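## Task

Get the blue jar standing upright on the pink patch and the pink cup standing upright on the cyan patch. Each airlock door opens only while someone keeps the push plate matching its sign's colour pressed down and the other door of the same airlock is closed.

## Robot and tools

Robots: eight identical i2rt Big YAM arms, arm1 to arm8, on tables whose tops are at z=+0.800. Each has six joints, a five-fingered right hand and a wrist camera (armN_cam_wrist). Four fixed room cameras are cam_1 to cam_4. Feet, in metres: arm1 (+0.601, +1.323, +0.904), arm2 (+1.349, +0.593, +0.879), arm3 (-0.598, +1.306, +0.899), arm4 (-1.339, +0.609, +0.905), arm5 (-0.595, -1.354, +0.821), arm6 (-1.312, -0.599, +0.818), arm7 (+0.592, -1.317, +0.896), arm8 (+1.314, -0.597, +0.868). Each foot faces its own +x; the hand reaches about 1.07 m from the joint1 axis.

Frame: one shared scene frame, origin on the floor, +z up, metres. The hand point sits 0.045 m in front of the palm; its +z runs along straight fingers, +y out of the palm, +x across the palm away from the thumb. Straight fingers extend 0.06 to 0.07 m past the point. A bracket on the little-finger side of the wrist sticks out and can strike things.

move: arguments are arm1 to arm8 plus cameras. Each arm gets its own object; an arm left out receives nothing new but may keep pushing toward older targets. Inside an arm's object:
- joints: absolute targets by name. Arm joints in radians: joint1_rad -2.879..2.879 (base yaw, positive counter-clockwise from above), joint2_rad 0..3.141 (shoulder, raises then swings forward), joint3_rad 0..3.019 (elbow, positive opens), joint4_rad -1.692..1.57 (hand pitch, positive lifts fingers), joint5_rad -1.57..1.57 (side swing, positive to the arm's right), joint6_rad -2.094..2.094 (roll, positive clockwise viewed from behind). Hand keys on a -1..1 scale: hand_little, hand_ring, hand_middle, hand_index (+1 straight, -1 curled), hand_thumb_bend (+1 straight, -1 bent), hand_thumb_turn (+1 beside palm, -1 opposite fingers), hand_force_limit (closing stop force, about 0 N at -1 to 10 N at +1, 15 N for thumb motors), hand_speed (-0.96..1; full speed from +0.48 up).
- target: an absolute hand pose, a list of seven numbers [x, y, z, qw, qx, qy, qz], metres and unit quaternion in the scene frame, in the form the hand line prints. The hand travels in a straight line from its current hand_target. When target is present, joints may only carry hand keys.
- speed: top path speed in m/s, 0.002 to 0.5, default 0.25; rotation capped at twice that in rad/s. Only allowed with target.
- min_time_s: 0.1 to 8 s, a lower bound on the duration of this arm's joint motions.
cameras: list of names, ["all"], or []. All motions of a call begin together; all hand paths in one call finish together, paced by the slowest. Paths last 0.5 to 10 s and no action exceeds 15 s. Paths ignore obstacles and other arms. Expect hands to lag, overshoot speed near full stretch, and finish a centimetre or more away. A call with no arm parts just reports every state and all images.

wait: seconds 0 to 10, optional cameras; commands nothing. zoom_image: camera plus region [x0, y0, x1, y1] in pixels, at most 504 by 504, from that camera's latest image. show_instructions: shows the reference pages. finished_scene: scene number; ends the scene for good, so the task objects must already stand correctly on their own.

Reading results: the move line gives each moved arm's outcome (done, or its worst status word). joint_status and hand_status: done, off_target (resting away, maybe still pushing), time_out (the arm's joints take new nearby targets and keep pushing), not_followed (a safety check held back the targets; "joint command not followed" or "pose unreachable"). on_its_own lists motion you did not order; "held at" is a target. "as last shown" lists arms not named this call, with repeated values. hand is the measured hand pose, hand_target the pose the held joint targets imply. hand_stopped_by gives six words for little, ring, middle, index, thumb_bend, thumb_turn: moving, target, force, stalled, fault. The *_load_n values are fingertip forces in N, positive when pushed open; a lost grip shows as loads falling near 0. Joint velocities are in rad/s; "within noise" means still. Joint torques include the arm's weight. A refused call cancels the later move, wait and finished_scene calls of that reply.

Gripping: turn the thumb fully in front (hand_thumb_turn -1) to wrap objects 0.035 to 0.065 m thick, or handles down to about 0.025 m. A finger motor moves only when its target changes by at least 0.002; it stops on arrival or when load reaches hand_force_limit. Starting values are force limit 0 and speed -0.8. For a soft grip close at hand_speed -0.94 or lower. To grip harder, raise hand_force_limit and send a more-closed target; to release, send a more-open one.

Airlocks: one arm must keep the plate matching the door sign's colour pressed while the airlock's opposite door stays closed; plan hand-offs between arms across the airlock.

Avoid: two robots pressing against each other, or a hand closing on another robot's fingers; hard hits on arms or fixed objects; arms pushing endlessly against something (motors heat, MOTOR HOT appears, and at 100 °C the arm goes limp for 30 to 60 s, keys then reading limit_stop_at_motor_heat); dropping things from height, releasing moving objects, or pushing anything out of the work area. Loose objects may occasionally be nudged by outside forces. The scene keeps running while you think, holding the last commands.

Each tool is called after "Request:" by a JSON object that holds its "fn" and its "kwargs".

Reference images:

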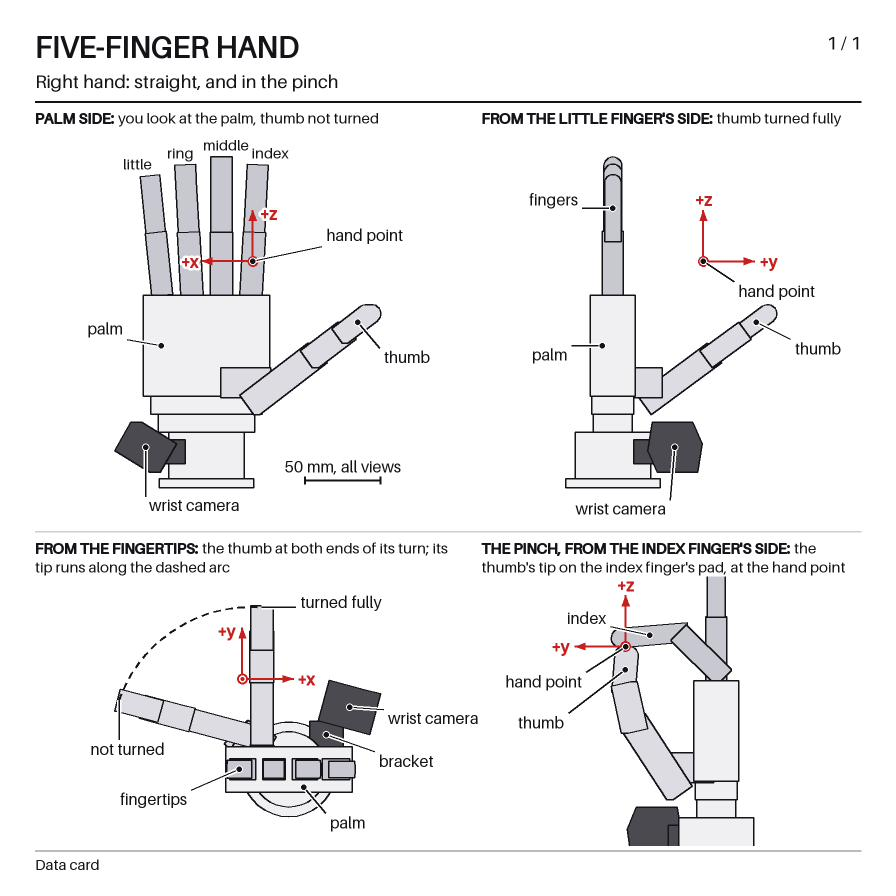

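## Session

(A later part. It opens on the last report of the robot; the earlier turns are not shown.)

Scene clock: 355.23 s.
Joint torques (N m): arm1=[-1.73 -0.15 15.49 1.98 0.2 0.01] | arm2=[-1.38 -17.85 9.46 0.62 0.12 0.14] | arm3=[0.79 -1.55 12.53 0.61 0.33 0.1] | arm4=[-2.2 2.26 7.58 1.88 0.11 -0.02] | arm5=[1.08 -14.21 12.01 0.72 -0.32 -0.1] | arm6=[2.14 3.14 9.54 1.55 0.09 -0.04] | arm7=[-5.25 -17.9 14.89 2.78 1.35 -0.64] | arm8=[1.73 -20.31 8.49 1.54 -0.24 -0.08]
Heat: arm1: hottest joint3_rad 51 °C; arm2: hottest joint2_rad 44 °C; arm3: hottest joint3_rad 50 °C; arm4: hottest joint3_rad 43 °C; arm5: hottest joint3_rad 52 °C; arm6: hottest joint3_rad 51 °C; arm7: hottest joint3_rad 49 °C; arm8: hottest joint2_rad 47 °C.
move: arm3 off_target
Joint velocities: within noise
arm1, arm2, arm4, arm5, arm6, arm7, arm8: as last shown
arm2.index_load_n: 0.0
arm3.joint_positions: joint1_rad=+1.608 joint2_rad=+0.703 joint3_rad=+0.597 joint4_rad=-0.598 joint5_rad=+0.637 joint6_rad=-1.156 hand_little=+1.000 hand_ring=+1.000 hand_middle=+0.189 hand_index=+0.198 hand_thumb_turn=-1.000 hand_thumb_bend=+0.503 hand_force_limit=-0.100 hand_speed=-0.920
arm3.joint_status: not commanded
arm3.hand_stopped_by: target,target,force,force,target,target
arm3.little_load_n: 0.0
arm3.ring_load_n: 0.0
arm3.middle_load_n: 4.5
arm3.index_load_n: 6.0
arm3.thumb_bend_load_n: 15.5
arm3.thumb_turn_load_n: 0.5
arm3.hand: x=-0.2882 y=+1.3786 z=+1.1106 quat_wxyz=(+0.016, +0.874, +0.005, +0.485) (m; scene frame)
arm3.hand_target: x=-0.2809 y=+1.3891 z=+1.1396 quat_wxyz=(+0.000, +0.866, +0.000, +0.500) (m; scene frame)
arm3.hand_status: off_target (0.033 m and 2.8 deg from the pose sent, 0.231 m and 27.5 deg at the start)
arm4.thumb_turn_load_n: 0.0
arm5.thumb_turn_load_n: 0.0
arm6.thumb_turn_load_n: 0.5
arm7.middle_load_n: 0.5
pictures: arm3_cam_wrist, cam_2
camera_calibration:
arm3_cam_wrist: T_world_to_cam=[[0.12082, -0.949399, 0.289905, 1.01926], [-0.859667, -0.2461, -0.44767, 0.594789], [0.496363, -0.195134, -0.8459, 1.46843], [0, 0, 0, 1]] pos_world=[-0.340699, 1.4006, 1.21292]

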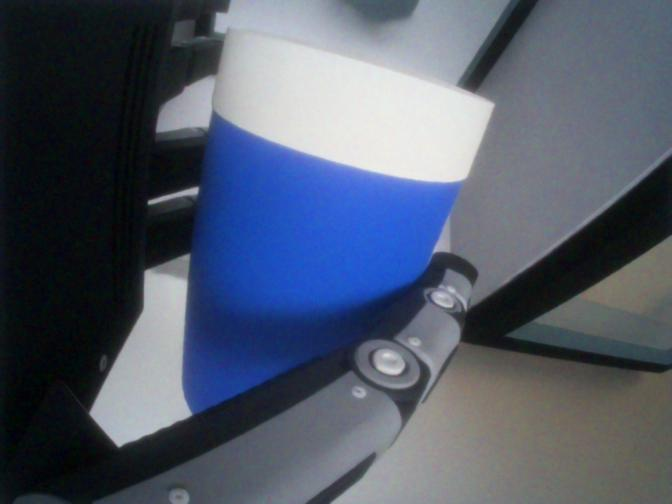

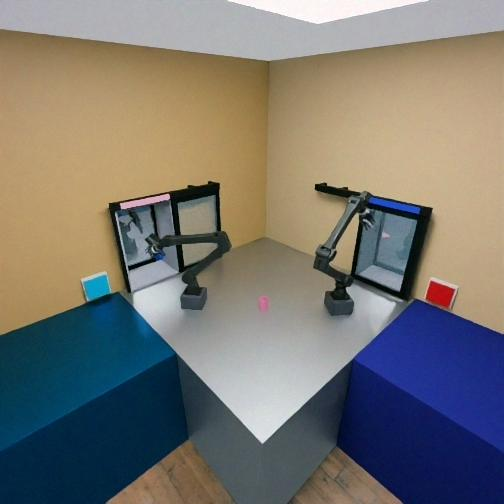

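Request:
{"fn": "move", "kwargs": {"arm3": {"joints": {"joint1_rad": -0.42}, "min_time_s": 4}, "arm5": {"target": [-0.12, -1.78, 0.885, -0.1228, 0.6964, -0.6964, 0.1228], "speed": 0.1}}}

Request:
{"fn": "move", "kwargs": {"arm3": {"target": [-0.7317, 0.803, 0.93, 0.5701, 0.4257, -0.5410, 0.4486], "speed": 0.2}, "arm5": {"target": [-0.088, -1.78, 0.885, -0.1228, 0.6964, -0.6964, 0.1228], "speed": 0.05}, "cameras": ["arm3_cam_wrist", "cam_2", "cam_3"]}}

Scene clock: 383.53 s.
Joint torques (N m): arm1=[-0.91 -0.38 15.54 1.7 0.14 0.03] | arm2=[-1.32 -18.08 9.46 0.57 0.15 0.13] | arm3=[-1.38 -1.85 12.55 0.61 0.41 0.11] | arm4=[-2.14 2.26 7.57 1.89 0.11 -0.01] | arm5=[3.02 -15.15 13.5 1.2 -0.39 0.1] | arm6=[2.26 2.9 9.58 1.51 0.02 -0.02] | arm7=[-5.19 -17.96 14.9 2.91 1.36 -0.63] | arm8=[1.67 -20.19 8.53 1.52 -0.24 -0.08]
Heat: arm1: hottest joint3_rad 51 °C; arm2: hottest joint2_rad 44 °C; arm3: hottest joint3_rad 56 °C; arm4: hottest joint3_rad 43 °C; arm5: hottest joint3_rad 54 °C; arm6: hottest joint3_rad 51 °C; arm7: hottest joint3_rad 49 °C; arm8: hottest joint2_rad 47 °C.
move: arm3 done; arm5 off_target
Joint velocities: within noise
arm1, arm2, arm4, arm6, arm7, arm8: as last shown
arm3.joint_positions: joint1_rad=-0.407 joint2_rad=+0.703 joint3_rad=+0.597 joint4_rad=-0.599 joint5_rad=+0.635 joint6_rad=-1.155 hand_little=+1.000 hand_ring=+1.000 hand_middle=+0.189 hand_index=+0.198 hand_thumb_turn=-1.000 hand_thumb_bend=+0.503 hand_force_limit=-0.100 hand_speed=-0.920
arm3.joint_status: all done
arm3.hand_stopped_by: target,target,force,force,target,target
arm3.little_load_n: 0.0
arm3.ring_load_n: 0.0
arm3.middle_load_n: 4.5
arm3.index_load_n: 6.0
arm3.thumb_bend_load_n: 15.5
arm3.thumb_turn_load_n: 0.5
arm3.hand: x=-0.6597 y=+0.9930 z=+1.1092 quat_wxyz=(+0.425, +0.476, -0.733, +0.236) (m; scene frame)
arm3.hand_target: x=-0.6607 y=+0.9832 z=+1.1382 quat_wxyz=(+0.433, +0.459, -0.734, +0.253) (m; scene frame)
arm3.hand_status: not commanded
arm4.thumb_turn_load_n: 0.5
arm5.joint_positions: joint1_rad=-1.575 joint2_rad=+2.048 joint3_rad=+1.736 joint4_rad=-1.074 joint5_rad=-0.225 joint6_rad=-0.763 hand_little=-1.000 hand_ring=-1.000 hand_middle=-1.000 hand_index=-1.000 hand_thumb_turn=+1.000 hand_thumb_bend=+1.000 hand_force_limit=+0.000 hand_speed=+0.000
arm5.joint_status: not commanded
arm5.hand_stopped_by: target,target,target,target,target,target
arm5.little_load_n: 0.0
arm5.ring_load_n: 0.0
arm5.middle_load_n: 0.0
arm5.index_load_n: 0.0
arm5.thumb_bend_load_n: 0.0
arm5.thumb_turn_load_n: 0.0
arm5.hand: x=-0.1535 y=-1.7683 z=+0.8666 quat_wxyz=(-0.118, +0.696, -0.703, +0.092) (m; scene frame)
arm5.hand_target: x=-0.1217 y=-1.7780 z=+0.8859 quat_wxyz=(-0.123, +0.696, -0.696, +0.123) (m; scene frame)
arm5.hand_status: off_target (0.040 m and 3.6 deg from the pose sent, 0.096 m and 2.3 deg at the start)
arm6.thumb_bend_load_n: 0.5
arm6.thumb_turn_load_n: 0.0
arm7.little_load_n: 0.5
arm7.middle_load_n: 0.0
arm8.thumb_bend_load_n: -0.5
pictures: none

Scene clock: 386.03 s.
Joint torques (N m): arm1=[-1.08 0.79 15.68 1.59 0.17 0.01] | arm2=[-1.26 -17.38 9.47 0.59 0.12 0.08] | arm3=[-1.38 -10.46 2.95 2.54 -0.19 -0.1] | arm4=[-2.14 2.32 7.56 1.89 0.1 -0.01] | arm5=[5.19 -14.51 15.38 2.45 -0.85 0.3] | arm6=[2.43 3.25 9.55 1.4 0.07 -0.04] | arm7=[-4.95 -17.96 14.87 2.88 1.37 -0.65] | arm8=[1.67 -20.25 8.49 1.54 -0.24 -0.08]
Heat: arm1: hottest joint3_rad 52 °C; arm2: hottest joint3_rad 45 °C; arm3: hottest joint3_rad 56 °C; arm4: hottest joint3_rad 43 °C; arm5: hottest joint3_rad 55 °C; arm6: hottest joint3_rad 51 °C; arm7: hottest joint3_rad 49 °C; arm8: hottest joint2_rad 47 °C.
move: arm3 off_target; arm5 off_target
Joint velocities: within noise
arm1, arm2, arm4, arm6, arm7, arm8: as last shown
arm1.thumb_turn_load_n: 0.0
arm3.joint_positions: joint1_rad=-0.772 joint2_rad=+1.997 joint3_rad=+0.447 joint4_rad=+1.530 joint5_rad=+0.159 joint6_rad=-1.543 hand_little=+1.000 hand_ring=+1.000 hand_middle=+0.189 hand_index=+0.198 hand_thumb_turn=-1.000 hand_thumb_bend=+0.503 hand_force_limit=-0.100 hand_speed=-0.920
arm3.joint_status: not commanded
arm3.hand_stopped_by: target,target,force,force,target,target
arm3.little_load_n: 0.0
arm3.ring_load_n: 0.0
arm3.middle_load_n: 4.5
arm3.index_load_n: 5.5
arm3.thumb_bend_load_n: 15.5
arm3.thumb_turn_load_n: 0.5
arm3.hand: x=-0.7245 y=+0.8097 z=+0.9214 quat_wxyz=(+0.544, +0.441, -0.566, +0.435) (m; scene frame)
arm3.hand_target: x=-0.7317 y=+0.8032 z=+0.9304 quat_wxyz=(+0.559, +0.432, -0.555, +0.439) (m; scene frame)
arm3.hand_status: off_target (0.013 m and 4.8 deg from the pose sent, 0.271 m and 37.4 deg at the start; a joint's target at an end of its range on 23 of 75 steps)
arm5.joint_positions: joint1_rad=-1.575 joint2_rad=+2.093 joint3_rad=+1.802 joint4_rad=-1.135 joint5_rad=-0.208 joint6_rad=-0.759 hand_little=-1.000 hand_ring=-1.000 hand_middle=-1.000 hand_index=-1.000 hand_thumb_turn=+1.000 hand_thumb_bend=+1.000 hand_force_limit=+0.000 hand_speed=+0.000
arm5.joint_status: not commanded
arm5.hand_stopped_by: target,target,target,target,target,target
arm5.little_load_n: 0.5
arm5.ring_load_n: 0.0
arm5.middle_load_n: 0.0
arm5.index_load_n: 0.0
arm5.thumb_bend_load_n: 0.0
arm5.thumb_turn_load_n: 0.0
arm5.hand: x=-0.1523 y=-1.7737 z=+0.8635 quat_wxyz=(-0.110, +0.694, -0.708, +0.072) (m; scene frame)
arm5.hand_target: x=-0.0926 y=-1.7748 z=+0.8878 quat_wxyz=(-0.125, +0.697, -0.695, +0.123) (m; scene frame)
arm5.hand_status: off_target (0.068 m and 6.2 deg from the pose sent, 0.069 m and 3.6 deg at the start)
arm6.thumb_bend_load_n: 0.0
arm7.little_load_n: 0.0
arm7.index_load_n: 0.5
pictures: arm3_cam_wrist, cam_2, cam_3
camera_calibration:
arm3_cam_wrist: T_world_to_cam=[[-0.930548, 0.241424, 0.275308, -1.12567], [-0.102588, 0.549859, -0.828934, 0.250293], [-0.351505, -0.799606, -0.486903, 0.958325], [0, 0, 0, 1]] pos_world=[-0.68496, 0.900421, 0.983995]

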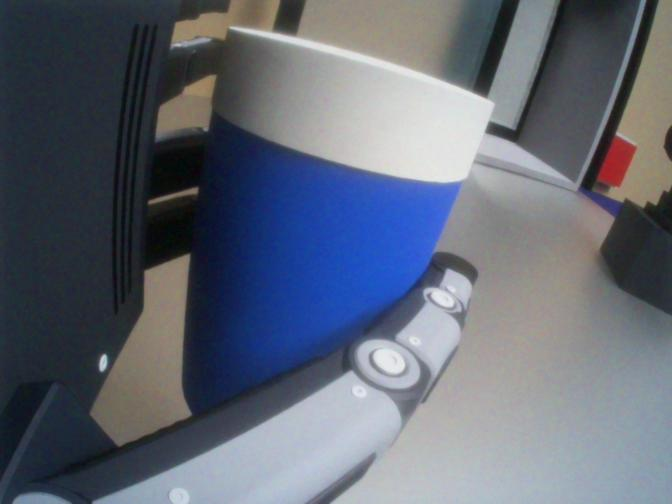

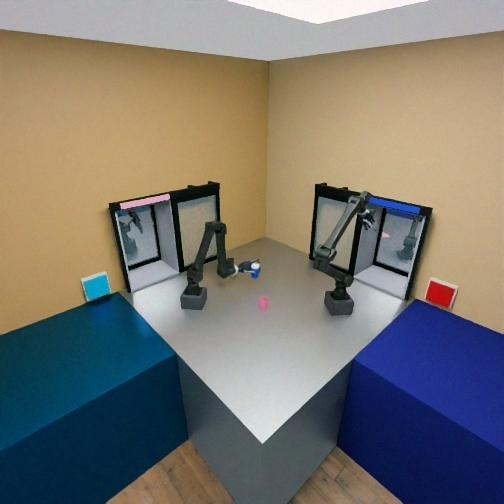

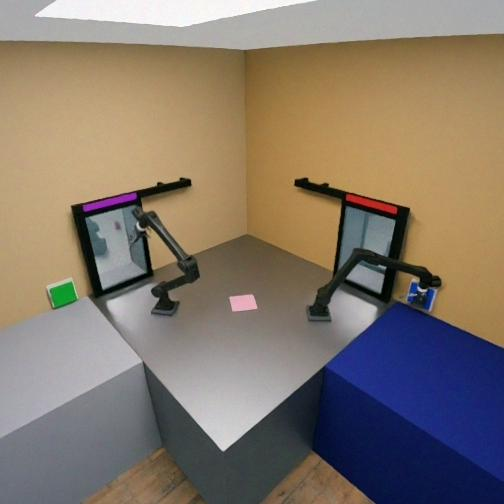

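Request:
{"fn": "move", "kwargs": {"arm3": {"target": [-0.7317, 0.803, 0.858, 0.5701, 0.4257, -0.5410, 0.4486], "speed": 0.15}}}

Request:
{"fn": "move", "kwargs": {"arm3": {"target": [-0.7317, 0.803, 0.838, 0.5701, 0.4257, -0.5410, 0.4486], "speed": 0.04}, "cameras": ["arm3_cam_wrist", "cam_2"]}}

Scene clock: 391.93 s.
Joint torques (N m): arm1=[-0.85 0.32 15.57 1.78 0.15 -0.01] | arm2=[-0.97 -18.02 9.39 0.54 0.11 0.14] | arm3=[-0.56 -11.46 1.91 2.45 0.08 0.1] | arm4=[-2.14 2.32 7.57 1.92 0.1 -0.02] | arm5=[5.13 -14.97 15.57 2.39 -0.88 0.39] | arm6=[1.96 2.84 9.58 1.57 0.06 -0.01] | arm7=[-5.25 -17.67 14.89 2.85 1.37 -0.65] | arm8=[1.79 -20.25 8.5 1.52 -0.24 -0.08]
Heat: arm1: hottest joint3_rad 52 °C; arm2: hottest joint3_rad 45 °C; arm3: hottest joint3_rad 55 °C; arm4: hottest joint3_rad 43 °C; arm5: hottest joint3_rad 55 °C; arm6: hottest joint3_rad 51 °C; arm7: hottest joint3_rad 49 °C; arm8: hottest joint2_rad 47 °C.
move: arm3 off_target
Joint velocities: within noise
arm1, arm2, arm4, arm5, arm6, arm7, arm8: as last shown
arm2.middle_load_n: 0.5
arm3.joint_positions: joint1_rad=-0.772 joint2_rad=+2.171 joint3_rad=+0.511 joint4_rad=+1.533 joint5_rad=+0.177 joint6_rad=-1.531 hand_little=+1.000 hand_ring=+1.000 hand_middle=+0.189 hand_index=+0.198 hand_thumb_turn=-1.000 hand_thumb_bend=+0.503 hand_force_limit=-0.100 hand_speed=-0.920
arm3.joint_status: not commanded
arm3.hand_stopped_by: target,target,force,force,target,target
arm3.little_load_n: 0.0
arm3.ring_load_n: 0.0
arm3.middle_load_n: 4.5
arm3.index_load_n: 5.5
arm3.thumb_bend_load_n: 15.5
arm3.thumb_turn_load_n: 0.5
arm3.hand: x=-0.7283 y=+0.8084 z=+0.8525 quat_wxyz=(+0.520, +0.459, -0.597, +0.403) (m; scene frame)
arm3.hand_target: x=-0.7317 y=+0.8028 z=+0.8584 quat_wxyz=(+0.530, +0.448, -0.591, +0.411) (m; scene frame)
arm3.hand_status: off_target (0.008 m and 10.8 deg from the pose sent, 0.064 m and 4.8 deg at the start; a joint's target at an end of its range on 36 of 36 steps)
arm4.thumb_turn_load_n: 0.0
arm5.little_load_n: 0.0
arm6.thumb_turn_load_n: 0.5
arm7.little_load_n: 0.5
arm7.index_load_n: 0.0
arm8.little_load_n: 0.5
arm8.ring_load_n: 0.5
pictures: none

Scene clock: 394.37 s.
Joint torques (N m): arm1=[-0.91 0.03 15.71 1.7 0.12 -0.05] | arm2=[-1.38 -18.02 9.37 0.65 0.13 0.1] | arm3=[-0.5 -10.23 1.66 1.88 0.04 0.14] | arm4=[-2.2 2.2 7.54 1.88 0.11 -0.01] | arm5=[5.36 -15.38 15.36 2.54 -0.88 0.33] | arm6=[2.55 2.55 9.62 1.46 0.04 -0.02] | arm7=[-5.19 -17.9 14.87 2.82 1.37 -0.65] | arm8=[1.67 -20.19 8.5 1.51 -0.24 -0.08]
Heat: arm1: hottest joint3_rad 52 °C; arm2: hottest joint3_rad 45 °C; arm3: hottest joint3_rad 55 °C; arm4: hottest joint3_rad 43 °C; arm5: hottest joint3_rad 55 °C; arm6: hottest joint3_rad 51 °C; arm7: hottest joint3_rad 49 °C; arm8: hottest joint2_rad 47 °C.
move: arm3 off_target
Joint velocities: within noise
arm1, arm2, arm4, arm5, arm6, arm7, arm8: as last shown
arm1.thumb_turn_load_n: 0.5
arm2.middle_load_n: 0.0
arm2.thumb_turn_load_n: -0.5
arm3.joint_positions: joint1_rad=-0.772 joint2_rad=+2.203 joint3_rad=+0.535 joint4_rad=+1.549 joint5_rad=+0.186 joint6_rad=-1.529 hand_little=+1.000 hand_ring=+1.000 hand_middle=+0.189 hand_index=+0.198 hand_thumb_turn=-1.000 hand_thumb_bend=+0.503 hand_force_limit=-0.100 hand_speed=-0.920
arm3.joint_status: not commanded
arm3.hand_stopped_by: target,target,force,force,target,target
arm3.little_load_n: 0.0
arm3.ring_load_n: -0.5
arm3.middle_load_n: 4.5
arm3.index_load_n: 4.5
arm3.thumb_bend_load_n: 16.0
arm3.thumb_turn_load_n: -0.5
arm3.hand: x=-0.7302 y=+0.8032 z=+0.8459 quat_wxyz=(+0.523, +0.454, -0.597, +0.404) (m; scene frame)
arm3.hand_target: x=-0.7317 y=+0.8027 z=+0.8384 quat_wxyz=(+0.522, +0.451, -0.600, +0.404) (m; scene frame)
arm3.hand_status: off_target (0.008 m and 10.4 deg from the pose sent, 0.016 m and 10.8 deg at the start; a joint's target at an end of its range on 73 of 73 steps)
arm5.ring_load_n: 0.5
arm6.little_load_n: -0.5
arm7.little_load_n: 0.0
arm8.little_load_n: 0.0
arm8.ring_load_n: 0.0
arm8.thumb_bend_load_n: 0.0
pictures: arm3_cam_wrist, cam_2
camera_calibration:
arm3_cam_wrist: T_world_to_cam=[[-0.928715, 0.242026, 0.280912, -1.1126], [-0.0703423, 0.628838, -0.774348, 0.104596], [-0.36406, -0.738909, -0.566987, 0.924245], [0, 0, 0, 1]] pos_world=[-0.689453, 0.886437, 0.917571]

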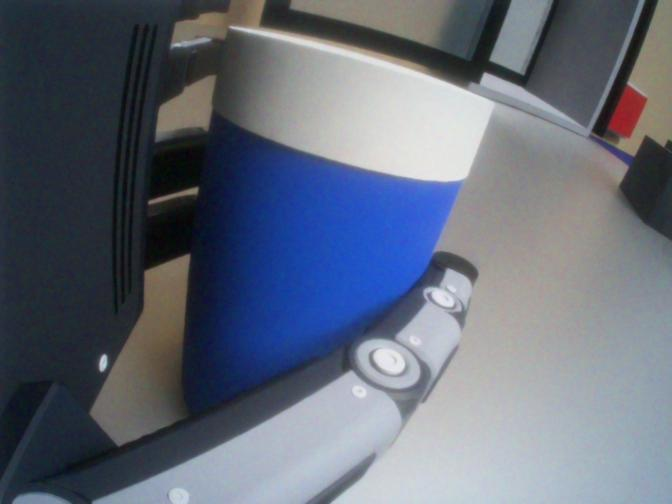

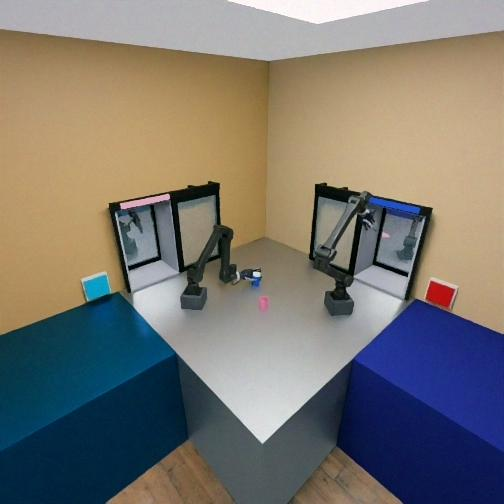

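Request:
{"fn": "move", "kwargs": {"arm3": {"target": [-0.7465, 0.743, 0.862, 0.5701, 0.4257, -0.5410, 0.4486], "speed": 0.12}}}

Request:
{"fn": "move", "kwargs": {"arm3": {"target": [-0.7465, 0.743, 0.841, 0.5701, 0.4257, -0.5410, 0.4486], "speed": 0.05}}}

Scene clock: 410.67 s.
Joint torques (N m): arm1=[-0.26 0.85 15.6 1.78 0.13 -0.05] | arm2=[-0.97 -17.96 9.29 0.44 0.15 0.13] | arm3=[-1.38 -12.75 2.8 1.77 -0.19 -0.11] | arm4=[-2.26 2.37 7.58 1.89 0.1 -0.02] | arm5=[5.25 -15.44 15.38 2.17 -0.91 0.34] | arm6=[2.84 3.08 9.44 1.48 0.03 -0.04] | arm7=[-5.25 -17.9 14.87 2.88 1.36 -0.63] | arm8=[1.67 -20.19 8.5 1.54 -0.23 -0.08]
Heat: arm1: hottest joint3_rad 52 °C; arm2: hottest joint3_rad 45 °C; arm3: hottest joint3_rad 53 °C; arm4: hottest joint3_rad 44 °C; arm5: hottest joint3_rad 56 °C; arm6: hottest joint3_rad 51 °C; arm7: hottest joint3_rad 50 °C; arm8: hottest joint2_rad 47 °C.
move: arm3 off_target
Joint velocities: within noise
arm1, arm2, arm4, arm5, arm6, arm7, arm8: as last shown
arm2.thumb_turn_load_n: 0.0
arm3.joint_positions: joint1_rad=-0.793 joint2_rad=+2.238 joint3_rad=+0.674 joint4_rad=+1.549 joint5_rad=+0.140 joint6_rad=-1.540 hand_little=+1.000 hand_ring=+1.000 hand_middle=+0.189 hand_index=+0.198 hand_thumb_turn=-1.000 hand_thumb_bend=+0.503 hand_force_limit=-0.100 hand_speed=-0.920
arm3.joint_status: not commanded
arm3.hand_stopped_by: target,target,force,force,target,target
arm3.little_load_n: 0.0
arm3.ring_load_n: 0.0
arm3.middle_load_n: 4.5
arm3.index_load_n: 5.5
arm3.thumb_bend_load_n: 15.5
arm3.thumb_turn_load_n: 0.5
arm3.hand: x=-0.7385 y=+0.7473 z=+0.8602 quat_wxyz=(+0.545, +0.438, -0.566, +0.437) (m; scene frame)
arm3.hand_target: x=-0.7465 y=+0.7429 z=+0.8624 quat_wxyz=(+0.555, +0.435, -0.560, +0.435) (m; scene frame)
arm3.hand_status: off_target (0.009 m and 4.5 deg from the pose sent, 0.064 m and 10.4 deg at the start; a joint's target at an end of its range on 41 of 41 steps)
arm4.thumb_turn_load_n: 0.5
arm5.ring_load_n: 0.0
arm6.little_load_n: 0.0
arm6.thumb_turn_load_n: 0.0
pictures: none

Scene clock: 411.77 s.
Joint torques (N m): arm1=[-1.73 1.79 15.5 1.78 0.2 0.04] | arm2=[-1.08 -17.79 9.42 0.47 0.11 0.12] | arm3=[-1.32 -12.28 2.5 1.84 0.02 -0.01] | arm4=[-2.14 2.37 7.57 1.89 0.1 -0.02] | arm5=[5.89 -15.27 15.39 2.52 -0.93 0.34] | arm6=[2.49 2.61 9.61 1.54 0.07 -0.03] | arm7=[-5.13 -17.79 14.93 2.88 1.37 -0.64] | arm8=[1.73 -20.19 8.5 1.54 -0.24 -0.08]
Heat: arm1: hottest joint3_rad 52 °C; arm2: hottest joint3_rad 45 °C; arm3: hottest joint3_rad 53 °C; arm4: hottest joint3_rad 44 °C; arm5: hottest joint3_rad 56 °C; arm6: hottest joint3_rad 51 °C; arm7: hottest joint3_rad 50 °C; arm8: hottest joint2_rad 47 °C.
move: arm3 off_target
Joint velocities: within noise
arm1, arm2, arm4, arm5, arm6, arm7, arm8: as last shown
arm1.thumb_turn_load_n: 0.0
arm2.thumb_turn_load_n: -0.5
arm3.joint_positions: joint1_rad=-0.793 joint2_rad=+2.277 joint3_rad=+0.698 joint4_rad=+1.549 joint5_rad=+0.140 joint6_rad=-1.542 hand_little=+1.000 hand_ring=+1.000 hand_middle=+0.189 hand_index=+0.198 hand_thumb_turn=-1.000 hand_thumb_bend=+0.503 hand_force_limit=-0.100 hand_speed=-0.920
arm3.joint_status: not commanded
arm3.hand_stopped_by: target,target,force,force,target,target
arm3.little_load_n: 0.0
arm3.ring_load_n: 0.0
arm3.middle_load_n: 4.0
arm3.index_load_n: 5.0
arm3.thumb_bend_load_n: 15.5
arm3.thumb_turn_load_n: -0.5
arm3.hand: x=-0.7390 y=+0.7440 z=+0.8455 quat_wxyz=(+0.542, +0.442, -0.569, +0.432) (m; scene frame)
arm3.hand_target: x=-0.7465 y=+0.7428 z=+0.8414 quat_wxyz=(+0.548, +0.439, -0.569, +0.428) (m; scene frame)
arm3.hand_status: off_target (0.009 m and 5.3 deg from the pose sent, 0.021 m and 4.5 deg at the start; a joint's target at an end of its range on 33 of 33 steps)
arm4.thumb_turn_load_n: 0.0
pictures: none

Request:
{"fn": "move", "kwargs": {"arm3": {"joints": {"hand_speed": -0.7, "hand_index": 1, "hand_middle": 1, "hand_thumb_bend": 1}}, "cameras": ["arm3_cam_wrist"]}}

Scene clock: 417.43 s.
Joint torques (N m): arm1=[-0.97 -0.09 15.64 1.69 0.18 -0.02] | arm2=[-1.55 -16.97 9.47 0.64 0.14 0.11] | arm3=[-0.97 -12.28 2.56 1.92 -0.02 -0.01] | arm4=[-2.2 2.32 7.57 1.88 0.11 -0.02] | arm5=[5.66 -15.27 15.21 2.36 -0.92 0.34] | arm6=[2.14 2.67 9.44 1.46 0.06 -0.03] | arm7=[-5.25 -17.61 14.86 2.86 1.36 -0.64] | arm8=[1.73 -20.25 8.5 1.52 -0.24 -0.09]
Heat: arm1: hottest joint3_rad 52 °C; arm2: hottest joint3_rad 45 °C; arm3: hottest joint3_rad 52 °C; arm4: hottest joint3_rad 44 °C; arm5: hottest joint3_rad 56 °C; arm6: hottest joint3_rad 51 °C; arm7: hottest joint3_rad 50 °C; arm8: hottest joint2_rad 47 °C.
move: arm3 done
Joint velocities: within noise
arm1.joint_positions: joint1_rad=-0.571 joint2_rad=+0.553 joint3_rad=+0.596 joint4_rad=-0.638 joint5_rad=+0.285 joint6_rad=-1.417 hand_little=+1.000 hand_ring=+1.000 hand_middle=+1.000 hand_index=+1.000 hand_thumb_turn=-1.000 hand_thumb_bend=+1.000 hand_force_limit=-0.100 hand_speed=-0.700
arm1.joint_status: not commanded
arm1.hand_stopped_by: target,target,target,target,target,target
arm1.little_load_n: 0.0
arm1.ring_load_n: 0.0
arm1.middle_load_n: 0.0
arm1.index_load_n: 0.0
arm1.thumb_bend_load_n: 0.0
arm1.thumb_turn_load_n: 0.0
arm1.hand: x=+0.2869 y=+1.3394 z=+1.1395 quat_wxyz=(+0.483, -0.004, -0.876, -0.015) (m; scene frame)
arm1.hand_target: x=+0.2810 y=+1.3402 z=+1.1695 quat_wxyz=(+0.500, -0.015, -0.866, -0.009) (m; scene frame)
arm1.hand_status: not commanded
arm2.joint_positions: joint1_rad=+1.678 joint2_rad=+1.970 joint3_rad=+1.477 joint4_rad=-0.866 joint5_rad=+0.263 joint6_rad=+0.833 hand_little=-1.000 hand_ring=-1.000 hand_middle=-1.000 hand_index=-1.000 hand_thumb_turn=+1.000 hand_thumb_bend=+1.000 hand_force_limit=+0.000 hand_speed=+0.000
arm2.joint_status: not commanded
arm2.hand_stopped_by: target,target,target,target,target,target
arm2.little_load_n: 0.0
arm2.ring_load_n: 0.0
arm2.middle_load_n: 0.0
arm2.index_load_n: 0.0
arm2.thumb_bend_load_n: 0.0
arm2.thumb_turn_load_n: 0.0
arm2.hand: x=+1.8281 y=+0.2161 z=+0.8711 quat_wxyz=(+0.010, +0.012, -0.986, +0.167) (m; scene frame)
arm2.hand_target: x=+1.8394 y=+0.2005 z=+0.8804 quat_wxyz=(+0.000, +0.000, -0.985, +0.174) (m; scene frame)
arm2.hand_status: not commanded
arm3.joint_positions: joint1_rad=-0.793 joint2_rad=+2.278 joint3_rad=+0.698 joint4_rad=+1.549 joint5_rad=+0.141 joint6_rad=-1.543 hand_little=+1.000 hand_ring=+1.000 hand_middle=+1.000 hand_index=+1.000 hand_thumb_turn=-1.000 hand_thumb_bend=+1.000 hand_force_limit=-0.100 hand_speed=-0.700
arm3.joint_status: all done
arm3.hand_stopped_by: target,target,target,target,target,target
arm3.little_load_n: 0.0
arm3.ring_load_n: -0.5
arm3.middle_load_n: 0.0
arm3.index_load_n: 0.0
arm3.thumb_bend_load_n: 0.0
arm3.thumb_turn_load_n: 0.0
arm3.hand: x=-0.7391 y=+0.7443 z=+0.8449 quat_wxyz=(+0.542, +0.443, -0.569, +0.432) (m; scene frame)
arm3.hand_target: x=-0.7465 y=+0.7428 z=+0.8414 quat_wxyz=(+0.548, +0.439, -0.568, +0.428) (m; scene frame)
arm3.hand_status: not commanded
arm4.joint_positions: joint1_rad=-0.967 joint2_rad=+0.612 joint3_rad=+1.417 joint4_rad=-1.536 joint5_rad=+0.000 joint6_rad=-1.200 hand_little=+1.000 hand_ring=+1.000 hand_middle=+1.000 hand_index=+1.000 hand_thumb_turn=-1.000 hand_thumb_bend=+1.000 hand_force_limit=+0.000 hand_speed=+0.000
arm4.joint_status: not commanded
arm4.hand_stopped_by: target,target,target,target,target,target
arm4.little_load_n: 0.0
arm4.ring_load_n: 0.0
arm4.middle_load_n: 0.0
arm4.index_load_n: 0.0
arm4.thumb_bend_load_n: 0.0
arm4.thumb_turn_load_n: 0.0
arm4.hand: x=-1.3895 y=+0.4262 z=+1.3662 quat_wxyz=(+0.227, +0.512, -0.757, +0.336) (m; scene frame)
arm4.hand_target: x=-1.3921 y=+0.4266 z=+1.3763 quat_wxyz=(+0.236, +0.504, -0.756, +0.344) (m; scene frame)
arm4.hand_status: not commanded
arm5: as last shown
arm5.ring_load_n: 0.5
arm5.middle_load_n: 0.5
arm6.joint_positions: joint1_rad=+1.189 joint2_rad=+0.603 joint3_rad=+1.341 joint4_rad=-1.536 joint5_rad=+0.000 joint6_rad=-1.200 hand_little=+1.000 hand_ring=+1.000 hand_middle=+1.000 hand_index=+1.000 hand_thumb_turn=-1.000 hand_thumb_bend=+1.000 hand_force_limit=+0.000 hand_speed=+0.000
arm6.joint_status: not commanded
arm6.hand_stopped_by: target,target,target,target,target,target
arm6.little_load_n: 0.0
arm6.ring_load_n: 0.0
arm6.middle_load_n: 0.0
arm6.index_load_n: 0.0
arm6.thumb_bend_load_n: 0.0
arm6.thumb_turn_load_n: 0.0
arm6.hand: x=-1.3171 y=-0.4158 z=+1.2514 quat_wxyz=(-0.343, +0.682, +0.624, +0.168) (m; scene frame)
arm6.hand_target: x=-1.3190 y=-0.4166 z=+1.2589 quat_wxyz=(-0.352, +0.675, +0.625, +0.170) (m; scene frame)
arm6.hand_status: not commanded
arm7.joint_positions: joint1_rad=+1.764 joint2_rad=+2.228 joint3_rad=+1.857 joint4_rad=-1.057 joint5_rad=+0.218 joint6_rad=+0.817 hand_little=-1.000 hand_ring=-1.000 hand_middle=-1.000 hand_index=-1.000 hand_thumb_turn=+1.000 hand_thumb_bend=+1.000 hand_force_limit=+0.000 hand_speed=+0.000
arm7.joint_status: not commanded
arm7.hand_stopped_by: target,target,target,target,target,target
arm7.little_load_n: 0.0
arm7.ring_load_n: 0.0
arm7.middle_load_n: 0.0
arm7.index_load_n: 0.0
arm7.thumb_bend_load_n: 0.0
arm7.thumb_turn_load_n: 0.0
arm7.hand: x=+0.1605 y=-1.8474 z=+0.8737 quat_wxyz=(-0.108, +0.692, +0.709, -0.080) (m; scene frame)
arm7.hand_target: x=+0.0941 y=-1.8394 z=+0.8877 quat_wxyz=(-0.126, +0.697, +0.695, -0.123) (m; scene frame)
arm7.hand_status: not commanded
arm8.joint_positions: joint1_rad=-1.790 joint2_rad=+2.132 joint3_rad=+1.745 joint4_rad=-1.006 joint5_rad=-0.265 joint6_rad=-0.863 hand_little=-1.000 hand_ring=-1.000 hand_middle=-1.000 hand_index=-1.000 hand_thumb_turn=+1.000 hand_thumb_bend=+1.000 hand_force_limit=+0.000 hand_speed=+0.000
arm8.joint_status: not commanded
arm8.hand_stopped_by: target,target,target,target,target,target
arm8.little_load_n: 0.0
arm8.ring_load_n: 0.0
arm8.middle_load_n: 0.0
arm8.index_load_n: 0.0
arm8.thumb_bend_load_n: 0.0
arm8.thumb_turn_load_n: 0.0
arm8.hand: x=+1.7836 y=-0.1911 z=+0.8681 quat_wxyz=(-0.161, +0.987, -0.006, -0.015) (m; scene frame)
arm8.hand_target: x=+1.7898 y=-0.1900 z=+0.8851 quat_wxyz=(-0.173, +0.985, +0.000, +0.000) (m; scene frame)
arm8.hand_status: not commanded
pictures: arm3_cam_wrist
camera_calibration:
arm3_cam_wrist: T_world_to_cam=[[-0.930015, 0.241973, 0.276626, -1.10359], [-0.0995726, 0.558633, -0.823416, 0.21242], [-0.353777, -0.793333, -0.495443, 0.864503], [0, 0, 0, 1]] pos_world=[-0.699358, 0.834212, 0.908502]

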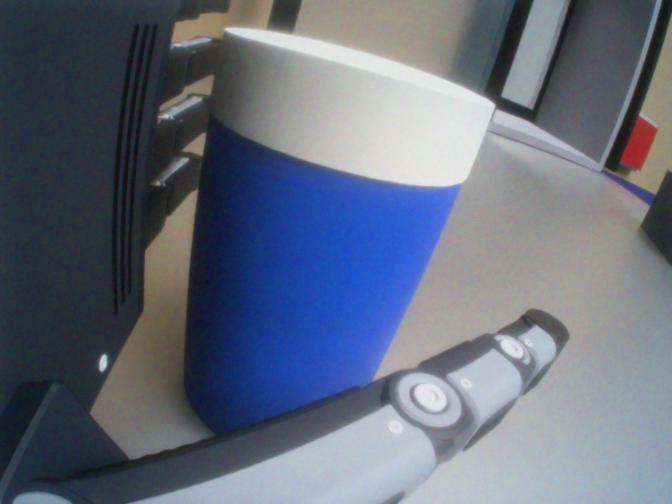

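Request:
{"fn": "move", "kwargs": {"arm3": {"target": [-0.715, 0.842, 0.868, 0.5557, 0.4373, -0.5557, 0.4373], "speed": 0.15}}}

Request:
{"fn": "move", "kwargs": {"arm3": {"target": [-0.70, 0.96, 1.06, 0.393, 0.5355, -0.6806, 0.3092], "speed": 0.2}, "arm4": {"joints": {"joint1_rad": 0.824}, "min_time_s": 4}, "cameras": ["cam_2", "arm3_cam_wrist"]}}

Scene clock: 442.90 s.
Joint torques (N m): arm1=[-0.97 -0.67 15.66 1.81 0.1 -0.04] | arm2=[-1.49 -17.85 9.37 0.51 0.06 0.13] | arm3=[0.85 -12.34 0.14 1.8 0.08 0.18] | arm4=[-2.2 2.26 7.57 1.88 0.11 -0.02] | arm5=[5.66 -15.68 15.3 2.29 -0.9 0.33] | arm6=[2.73 2.67 9.62 1.54 0.07 -0.03] | arm7=[-5.6 -17.73 14.84 2.88 1.36 -0.65] | arm8=[1.73 -20.19 8.5 1.52 -0.23 -0.09]
Heat: arm1: hottest joint3_rad 52 °C; arm2: hottest joint3_rad 45 °C; arm3: hottest joint3_rad 50 °C; arm4: hottest joint3_rad 44 °C; arm5: hottest joint3_rad 58 °C; arm6: hottest joint3_rad 51 °C; arm7: hottest joint3_rad 50 °C; arm8: hottest joint2_rad 47 °C.
move: arm3 off_target
Joint velocities: within noise
arm1, arm2, arm4, arm5, arm6, arm7, arm8: as last shown
arm2.thumb_turn_load_n: 0.5
arm3.joint_positions: joint1_rad=-0.747 joint2_rad=+2.121 joint3_rad=+0.413 joint4_rad=+1.549 joint5_rad=+0.219 joint6_rad=-1.524 hand_little=+1.000 hand_ring=+1.000 hand_middle=+1.000 hand_index=+1.000 hand_thumb_turn=-1.000 hand_thumb_bend=+1.000 hand_force_limit=-0.100 hand_speed=-0.700
arm3.joint_status: not commanded
arm3.hand_stopped_by: target,target,target,target,target,target
arm3.little_load_n: 0.0
arm3.ring_load_n: 0.0
arm3.middle_load_n: 0.5
arm3.index_load_n: 0.0
arm3.thumb_bend_load_n: 0.0
arm3.thumb_turn_load_n: 0.0
arm3.hand: x=-0.7213 y=+0.8438 z=+0.8606 quat_wxyz=(+0.516, +0.461, -0.608, +0.390) (m; scene frame)
arm3.hand_target: x=-0.7151 y=+0.8416 z=+0.8684 quat_wxyz=(+0.517, +0.456, -0.602, +0.402) (m; scene frame)
arm3.hand_status: off_target (0.010 m and 9.6 deg from the pose sent, 0.103 m and 2.4 deg at the start; a joint's target at an end of its range on 42 of 42 steps)
arm4.thumb_bend_load_n: 0.5
arm5.ring_load_n: 0.0
arm5.middle_load_n: 0.0
arm5.thumb_turn_load_n: -0.5
arm6.little_load_n: -0.5
arm6.thumb_turn_load_n: 0.5
arm7.little_load_n: 0.5
pictures: none

Scene clock: 447.37 s.
Joint torques (N m): arm1=[-1.49 -0.44 15.34 1.92 0.14 0.03] | arm2=[-0.67 -17.32 9.42 0.55 0.15 0.07] | arm3=[-1.14 -1.14 11.7 0.69 -0.09 0.15] | arm4=[-0.26 2.43 7.51 1.89 0.09 -0.02] | arm5=[5.36 -15.15 15.2 2.4 -0.94 0.28] | arm6=[2.55 2.67 9.66 1.46 0.05 -0.01] | arm7=[-5.36 -17.79 14.94 2.91 1.35 -0.64] | arm8=[1.73 -20.25 8.51 1.55 -0.23 -0.09]
Heat: arm1: hottest joint3_rad 52 °C; arm2: hottest joint3_rad 45 °C; arm3: hottest joint3_rad 51 °C; arm4: hottest joint3_rad 44 °C; arm5: hottest joint3_rad 58 °C; arm6: hottest joint3_rad 51 °C; arm7: hottest joint3_rad 50 °C; arm8: hottest joint2_rad 47 °C.
move: arm3 off_target; arm4 done
Joint velocities: within noise
arm1, arm2, arm5, arm6, arm7, arm8: as last shown
arm2.thumb_turn_load_n: 0.0
arm3.joint_positions: joint1_rad=-0.731 joint2_rad=+0.687 joint3_rad=+0.376 joint4_rad=-0.238 joint5_rad=+0.163 joint6_rad=-1.475 hand_little=+1.000 hand_ring=+1.000 hand_middle=+1.000 hand_index=+1.000 hand_thumb_turn=-1.000 hand_thumb_bend=+1.000 hand_force_limit=-0.100 hand_speed=-0.700
arm3.joint_status: not commanded
arm3.hand_stopped_by: target,target,target,target,target,target
arm3.little_load_n: 0.0
arm3.ring_load_n: 0.0
arm3.middle_load_n: 0.0
arm3.index_load_n: 0.0
arm3.thumb_bend_load_n: 0.0
arm3.thumb_turn_load_n: 0.0
arm3.hand: x=-0.6960 y=+0.9719 z=+1.0367 quat_wxyz=(+0.385, +0.548, -0.680, +0.300) (m; scene frame)
arm3.hand_target: x=-0.6998 y=+0.9611 z=+1.0600 quat_wxyz=(+0.393, +0.535, -0.680, +0.309) (m; scene frame)
arm3.hand_status: off_target (0.026 m and 2.0 deg from the pose sent, 0.232 m and 20.7 deg at the start)
arm4.joint_positions: joint1_rad=+0.810 joint2_rad=+0.612 joint3_rad=+1.417 joint4_rad=-1.536 joint5_rad=+0.000 joint6_rad=-1.200 hand_little=+1.000 hand_ring=+1.000 hand_middle=+1.000 hand_index=+1.000 hand_thumb_turn=-1.000 hand_thumb_bend=+1.000 hand_force_limit=+0.000 hand_speed=+0.000
arm4.joint_status: all done
arm4.hand_stopped_by: target,target,target,target,target,target
arm4.little_load_n: 0.0
arm4.ring_load_n: 0.0
arm4.middle_load_n: 0.0
arm4.index_load_n: 0.0
arm4.thumb_bend_load_n: 0.0
arm4.thumb_turn_load_n: 0.0
arm4.hand: x=-1.1559 y=+0.5987 z=+1.3689 quat_wxyz=(-0.117, +0.908, -0.079, +0.395) (m; scene frame)
arm4.hand_target: x=-1.1556 y=+0.6013 z=+1.3789 quat_wxyz=(-0.123, +0.903, -0.072, +0.405) (m; scene frame)
arm4.hand_status: not commanded
arm5.index_load_n: 0.5
arm5.thumb_bend_load_n: -0.5
arm5.thumb_turn_load_n: 0.0
arm6.little_load_n: 0.0
arm6.thumb_turn_load_n: 0.0
arm7.little_load_n: 0.0
arm8.index_load_n: 0.5
pictures: arm3_cam_wrist, cam_2
camera_calibration:
arm3_cam_wrist: T_world_to_cam=[[-0.958098, 0.0872743, 0.272822, -1.03691], [-0.0496037, 0.887511, -0.458109, -0.416165], [-0.282114, -0.452446, -0.845993, 1.23736], [0, 0, 0, 1]] pos_world=[-0.665027, 1.01968, 1.13904]

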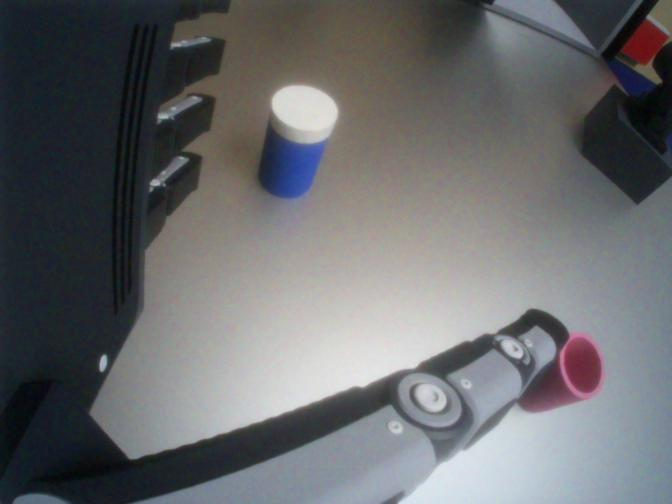

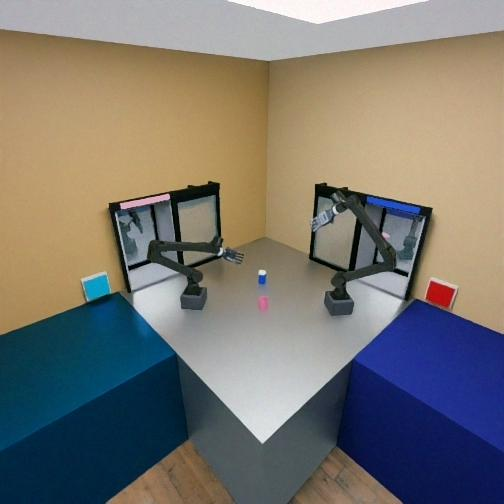

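Request:
{"fn": "move", "kwargs": {"arm3": {"target": [-0.955, 1.04, 0.975, 0.6698, 0.2267, -0.6698, 0.2267], "speed": 0.25}, "arm4": {"target": [-0.852, 0.708, 0.93, -0.0776, 0.7029, 0.0776, 0.7029], "speed": 0.25}, "cameras": ["cam_2", "arm3_cam_wrist", "arm4_cam_wrist"]}}

Scene clock: 467.13 s.
Joint torques (N m): arm1=[-1.26 -0.21 15.54 1.66 0.2 0] | arm2=[-1.08 -18.37 9.44 0.5 0.12 0.12] | arm3=[-1.03 -6.59 3.14 2.14 0.01 -0.02] | arm4=[-2.2 -9.41 2.5 2.65 0.02 -0.11] | arm5=[4.95 -15.44 15.5 2.18 -0.9 0.32] | arm6=[2.55 2.61 9.48 1.5 0.04 -0.02] | arm7=[-5.25 -17.9 14.87 2.85 1.36 -0.64] | arm8=[1.61 -20.13 8.51 1.54 -0.24 -0.08]
Heat: arm1: hottest joint3_rad 53 °C; arm2: hottest joint3_rad 45 °C; arm3: hottest joint3_rad 56 °C; arm4: hottest joint3_rad 43 °C; arm5: hottest joint3_rad 59 °C; arm6: hottest joint3_rad 51 °C; arm7: hottest joint3_rad 50 °C; arm8: hottest joint2_rad 47 °C.
move: arm3 done; arm4 off_target
Joint velocities: within noise
arm1, arm2, arm6, arm7, arm8: as last shown
arm3.joint_positions: joint1_rad=-1.394 joint2_rad=+1.744 joint3_rad=+0.231 joint4_rad=+1.488 joint5_rad=+0.207 joint6_rad=-1.547 hand_little=+1.000 hand_ring=+1.000 hand_middle=+1.000 hand_index=+1.000 hand_thumb_turn=-1.000 hand_thumb_bend=+1.000 hand_force_limit=-0.100 hand_speed=-0.700
arm3.joint_status: not commanded
arm3.hand_stopped_by: target,target,target,target,target,target
arm3.little_load_n: 0.0
arm3.ring_load_n: 0.0
arm3.middle_load_n: 0.0
arm3.index_load_n: 0.0
arm3.thumb_bend_load_n: 0.0
arm3.thumb_turn_load_n: 0.0
arm3.hand: x=-0.9468 y=+1.0405 z=+0.9705 quat_wxyz=(+0.660, +0.233, -0.677, +0.230) (m; scene frame)
arm3.hand_target: x=-0.9549 y=+1.0402 z=+0.9751 quat_wxyz=(+0.670, +0.227, -0.670, +0.227) (m; scene frame)
arm3.hand_status: done (0.009 m and 1.6 deg from the pose sent, 0.275 m and 50.3 deg at the start)
arm4.joint_positions: joint1_rad=+1.013 joint2_rad=+2.012 joint3_rad=+0.402 joint4_rad=+1.550 joint5_rad=+0.174 joint6_rad=-1.555 hand_little=+1.000 hand_ring=+1.000 hand_middle=+1.000 hand_index=+1.000 hand_thumb_turn=-1.000 hand_thumb_bend=+1.000 hand_force_limit=+0.000 hand_speed=+0.000
arm4.joint_status: not commanded
arm4.hand_stopped_by: target,target,target,target,target,target
arm4.little_load_n: 0.0
arm4.ring_load_n: 0.0
arm4.middle_load_n: 0.0
arm4.index_load_n: 0.0
arm4.thumb_bend_load_n: 0.0
arm4.thumb_turn_load_n: 0.0
arm4.hand: x=-0.8584 y=+0.7120 z=+0.9246 quat_wxyz=(-0.081, +0.720, +0.079, +0.685) (m; scene frame)
arm4.hand_target: x=-0.8520 y=+0.7081 z=+0.9304 quat_wxyz=(-0.076, +0.712, +0.077, +0.694) (m; scene frame)
arm4.hand_status: off_target (0.009 m and 2.9 deg from the pose sent, 0.545 m and 46.5 deg at the start; a joint's target at an end of its range on 23 of 102 steps)
arm5.joint_positions: joint1_rad=-1.575 joint2_rad=+2.093 joint3_rad=+1.802 joint4_rad=-1.135 joint5_rad=-0.208 joint6_rad=-0.759 hand_little=-1.000 hand_ring=-1.000 hand_middle=-1.000 hand_index=-1.000 hand_thumb_turn=+1.000 hand_thumb_bend=+1.000 hand_force_limit=+0.000 hand_speed=+0.000
arm5.joint_status: not commanded
arm5.hand_stopped_by: target,target,target,target,target,target
arm5.little_load_n: 0.0
arm5.ring_load_n: 0.0
arm5.middle_load_n: 0.0
arm5.index_load_n: 0.0
arm5.thumb_bend_load_n: 0.0
arm5.thumb_turn_load_n: 0.0
arm5.hand: x=-0.1523 y=-1.7737 z=+0.8635 quat_wxyz=(-0.110, +0.694, -0.708, +0.072) (m; scene frame)
arm5.hand_target: x=-0.0926 y=-1.7748 z=+0.8878 quat_wxyz=(-0.125, +0.697, -0.695, +0.123) (m; scene frame)
arm5.hand_status: not commanded
arm7.thumb_bend_load_n: -0.5
arm8.index_load_n: 0.0
pictures: arm3_cam_wrist, arm4_cam_wrist, cam_2
camera_calibration:
arm3_cam_wrist: T_world_to_cam=[[-0.576201, 0.766251, 0.284344, -1.62115], [0.252975, 0.498024, -0.829443, 0.532319], [-0.777172, -0.405994, -0.480805, 0.27015], [0, 0, 0, 1]] pos_world=[-0.858816, 1.08678, 1.03238]
arm4_cam_wrist: T_world_to_cam=[[0.233127, -0.930211, 0.283476, 0.601078], [-0.451354, -0.361711, -0.815748, 0.629723], [0.861354, 0.0622248, -0.50418, 1.27515], [0, 0, 0, 1]] pos_world=[-0.954252, 0.707562, 0.986207]

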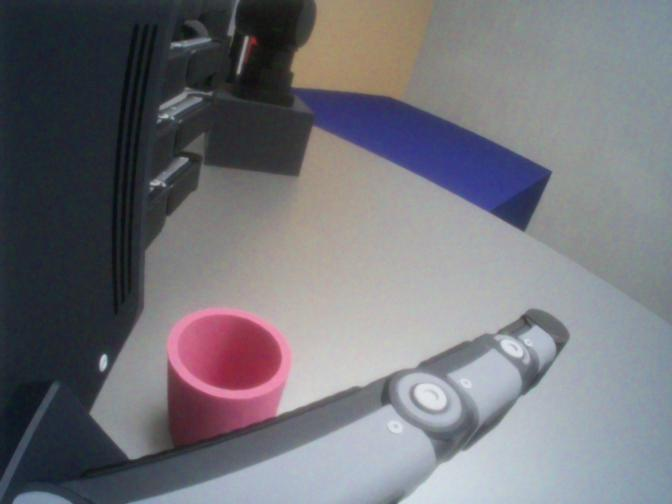

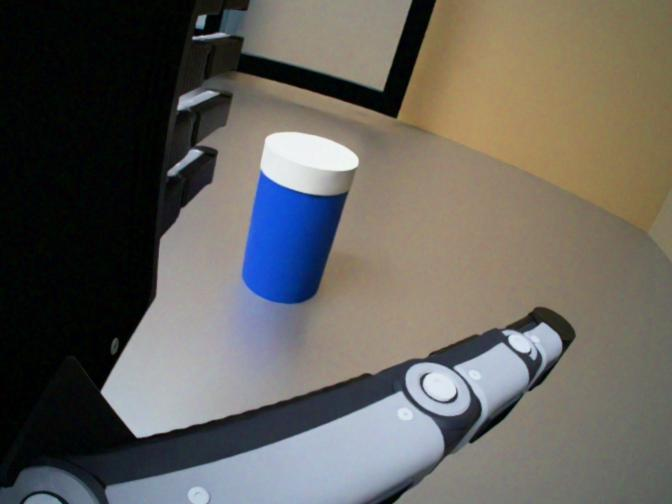

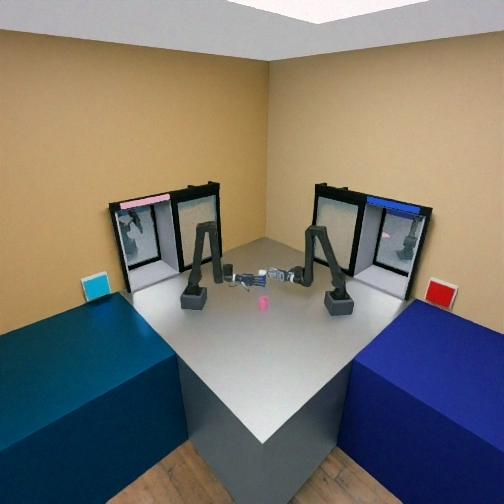

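Request:
{"fn": "move", "kwargs": {"arm3": {"target": [-0.980, 1.002, 0.935, 0.6698, 0.2267, -0.6698, 0.2267], "speed": 0.15}, "arm4": {"target": [-0.712, 0.742, 0.862, -0.0776, 0.7029, 0.0776, 0.7029], "speed": 0.12}, "cameras": ["arm3_cam_wrist", "arm4_cam_wrist"]}}

Scene clock: 515.23 s.
Joint torques (N m): arm1=[-2.02 -0.26 15.71 1.63 0.19 -0.01] | arm2=[-1.32 -18.02 9.52 0.38 0.11 0.1] | arm3=[0.62 -9 2.51 2.17 0.06 0.02] | arm4=[-2.37 -13.74 3.85 1.72 0.01 -0.12] | arm5=[5.95 -15.56 15.17 2.28 -0.9 0.29] | arm6=[2.84 2.96 9.57 1.33 0.03 -0.03] | arm7=[-5.13 -18.02 14.9 2.91 1.37 -0.65] | arm8=[1.73 -20.19 8.51 1.55 -0.24 -0.08]
Heat: arm1: hottest joint3_rad 53 °C; arm2: hottest joint3_rad 45 °C; arm3: hottest joint3_rad 50 °C; arm4: hottest joint3_rad 41 °C; arm5: hottest joint3_rad 61 °C; arm6: hottest joint3_rad 51 °C; arm7: hottest joint3_rad 50 °C; arm8: hottest joint2_rad 47 °C.
move: arm3 done; arm4 off_target
Joint velocities: within noise
arm1, arm2, arm5, arm6, arm7, arm8: as last shown
arm1.thumb_turn_load_n: 0.5
arm2.thumb_bend_load_n: -0.5
arm3.joint_positions: joint1_rad=-1.394 joint2_rad=+1.948 joint3_rad=+0.375 joint4_rad=+1.539 joint5_rad=+0.229 joint6_rad=-1.547 hand_little=+1.000 hand_ring=+1.000 hand_middle=+1.000 hand_index=+1.000 hand_thumb_turn=-1.000 hand_thumb_bend=+1.000 hand_force_limit=-0.100 hand_speed=-0.700
arm3.joint_status: not commanded
arm3.hand_stopped_by: target,target,target,target,target,target
arm3.little_load_n: 0.0
arm3.ring_load_n: 0.0
arm3.middle_load_n: 0.0
arm3.index_load_n: 0.0
arm3.thumb_bend_load_n: 0.0
arm3.thumb_turn_load_n: 0.0
arm3.hand: x=-0.9790 y=+1.0089 z=+0.9335 quat_wxyz=(+0.660, +0.227, -0.682, +0.221) (m; scene frame)
arm3.hand_target: x=-0.9799 y=+1.0021 z=+0.9353 quat_wxyz=(+0.666, +0.227, -0.674, +0.225) (m; scene frame)
arm3.hand_status: done (0.007 m and 1.9 deg from the pose sent, 0.062 m and 1.6 deg at the start; a joint's target at an end of its range on 38 of 59 steps)
arm4.joint_positions: joint1_rad=+0.965 joint2_rad=+2.307 joint3_rad=+0.847 joint4_rad=+1.443 joint5_rad=+0.122 joint6_rad=-1.562 hand_little=+1.000 hand_ring=+1.000 hand_middle=+1.000 hand_index=+1.000 hand_thumb_turn=-1.000 hand_thumb_bend=+1.000 hand_force_limit=+0.000 hand_speed=+0.000
arm4.joint_status: not commanded
arm4.hand_stopped_by: target,target,target,target,target,target
arm4.little_load_n: 0.0
arm4.ring_load_n: 0.0
arm4.middle_load_n: 0.0
arm4.index_load_n: 0.0
arm4.thumb_bend_load_n: 0.0
arm4.thumb_turn_load_n: 0.0
arm4.hand: x=-0.7205 y=+0.7481 z=+0.8607 quat_wxyz=(-0.084, +0.705, +0.079, +0.699) (m; scene frame)
arm4.hand_target: x=-0.7123 y=+0.7418 z=+0.8622 quat_wxyz=(-0.077, +0.703, +0.078, +0.703) (m; scene frame)
arm4.hand_status: off_target (0.011 m and 0.9 deg from the pose sent, 0.162 m and 2.9 deg at the start)
pictures: arm3_cam_wrist, arm4_cam_wrist
camera_calibration:
arm3_cam_wrist: T_world_to_cam=[[-0.560768, 0.776671, 0.286917, -1.6028], [0.267907, 0.498092, -0.8247, 0.535664], [-0.783432, -0.385598, -0.48739, 0.193998], [0, 0, 0, 1]] pos_world=[-0.890323, 1.05284, 0.996185]
arm4_cam_wrist: T_world_to_cam=[[0.225661, -0.932074, 0.283398, 0.616746], [-0.416174, -0.355253, -0.837015, 0.691713], [0.880838, 0.0709391, -0.468072, 1.09831], [0, 0, 0, 1]] pos_world=[-0.818735, 0.742674, 0.918278]

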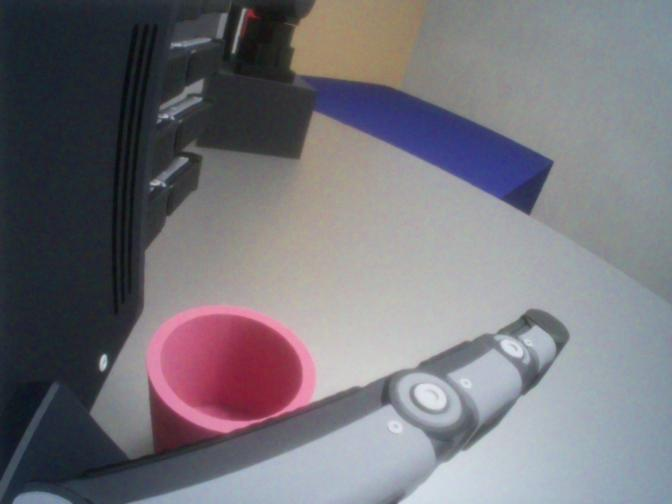

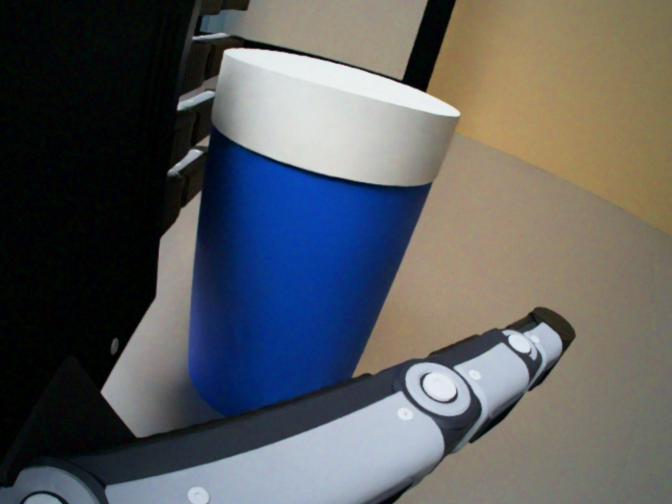

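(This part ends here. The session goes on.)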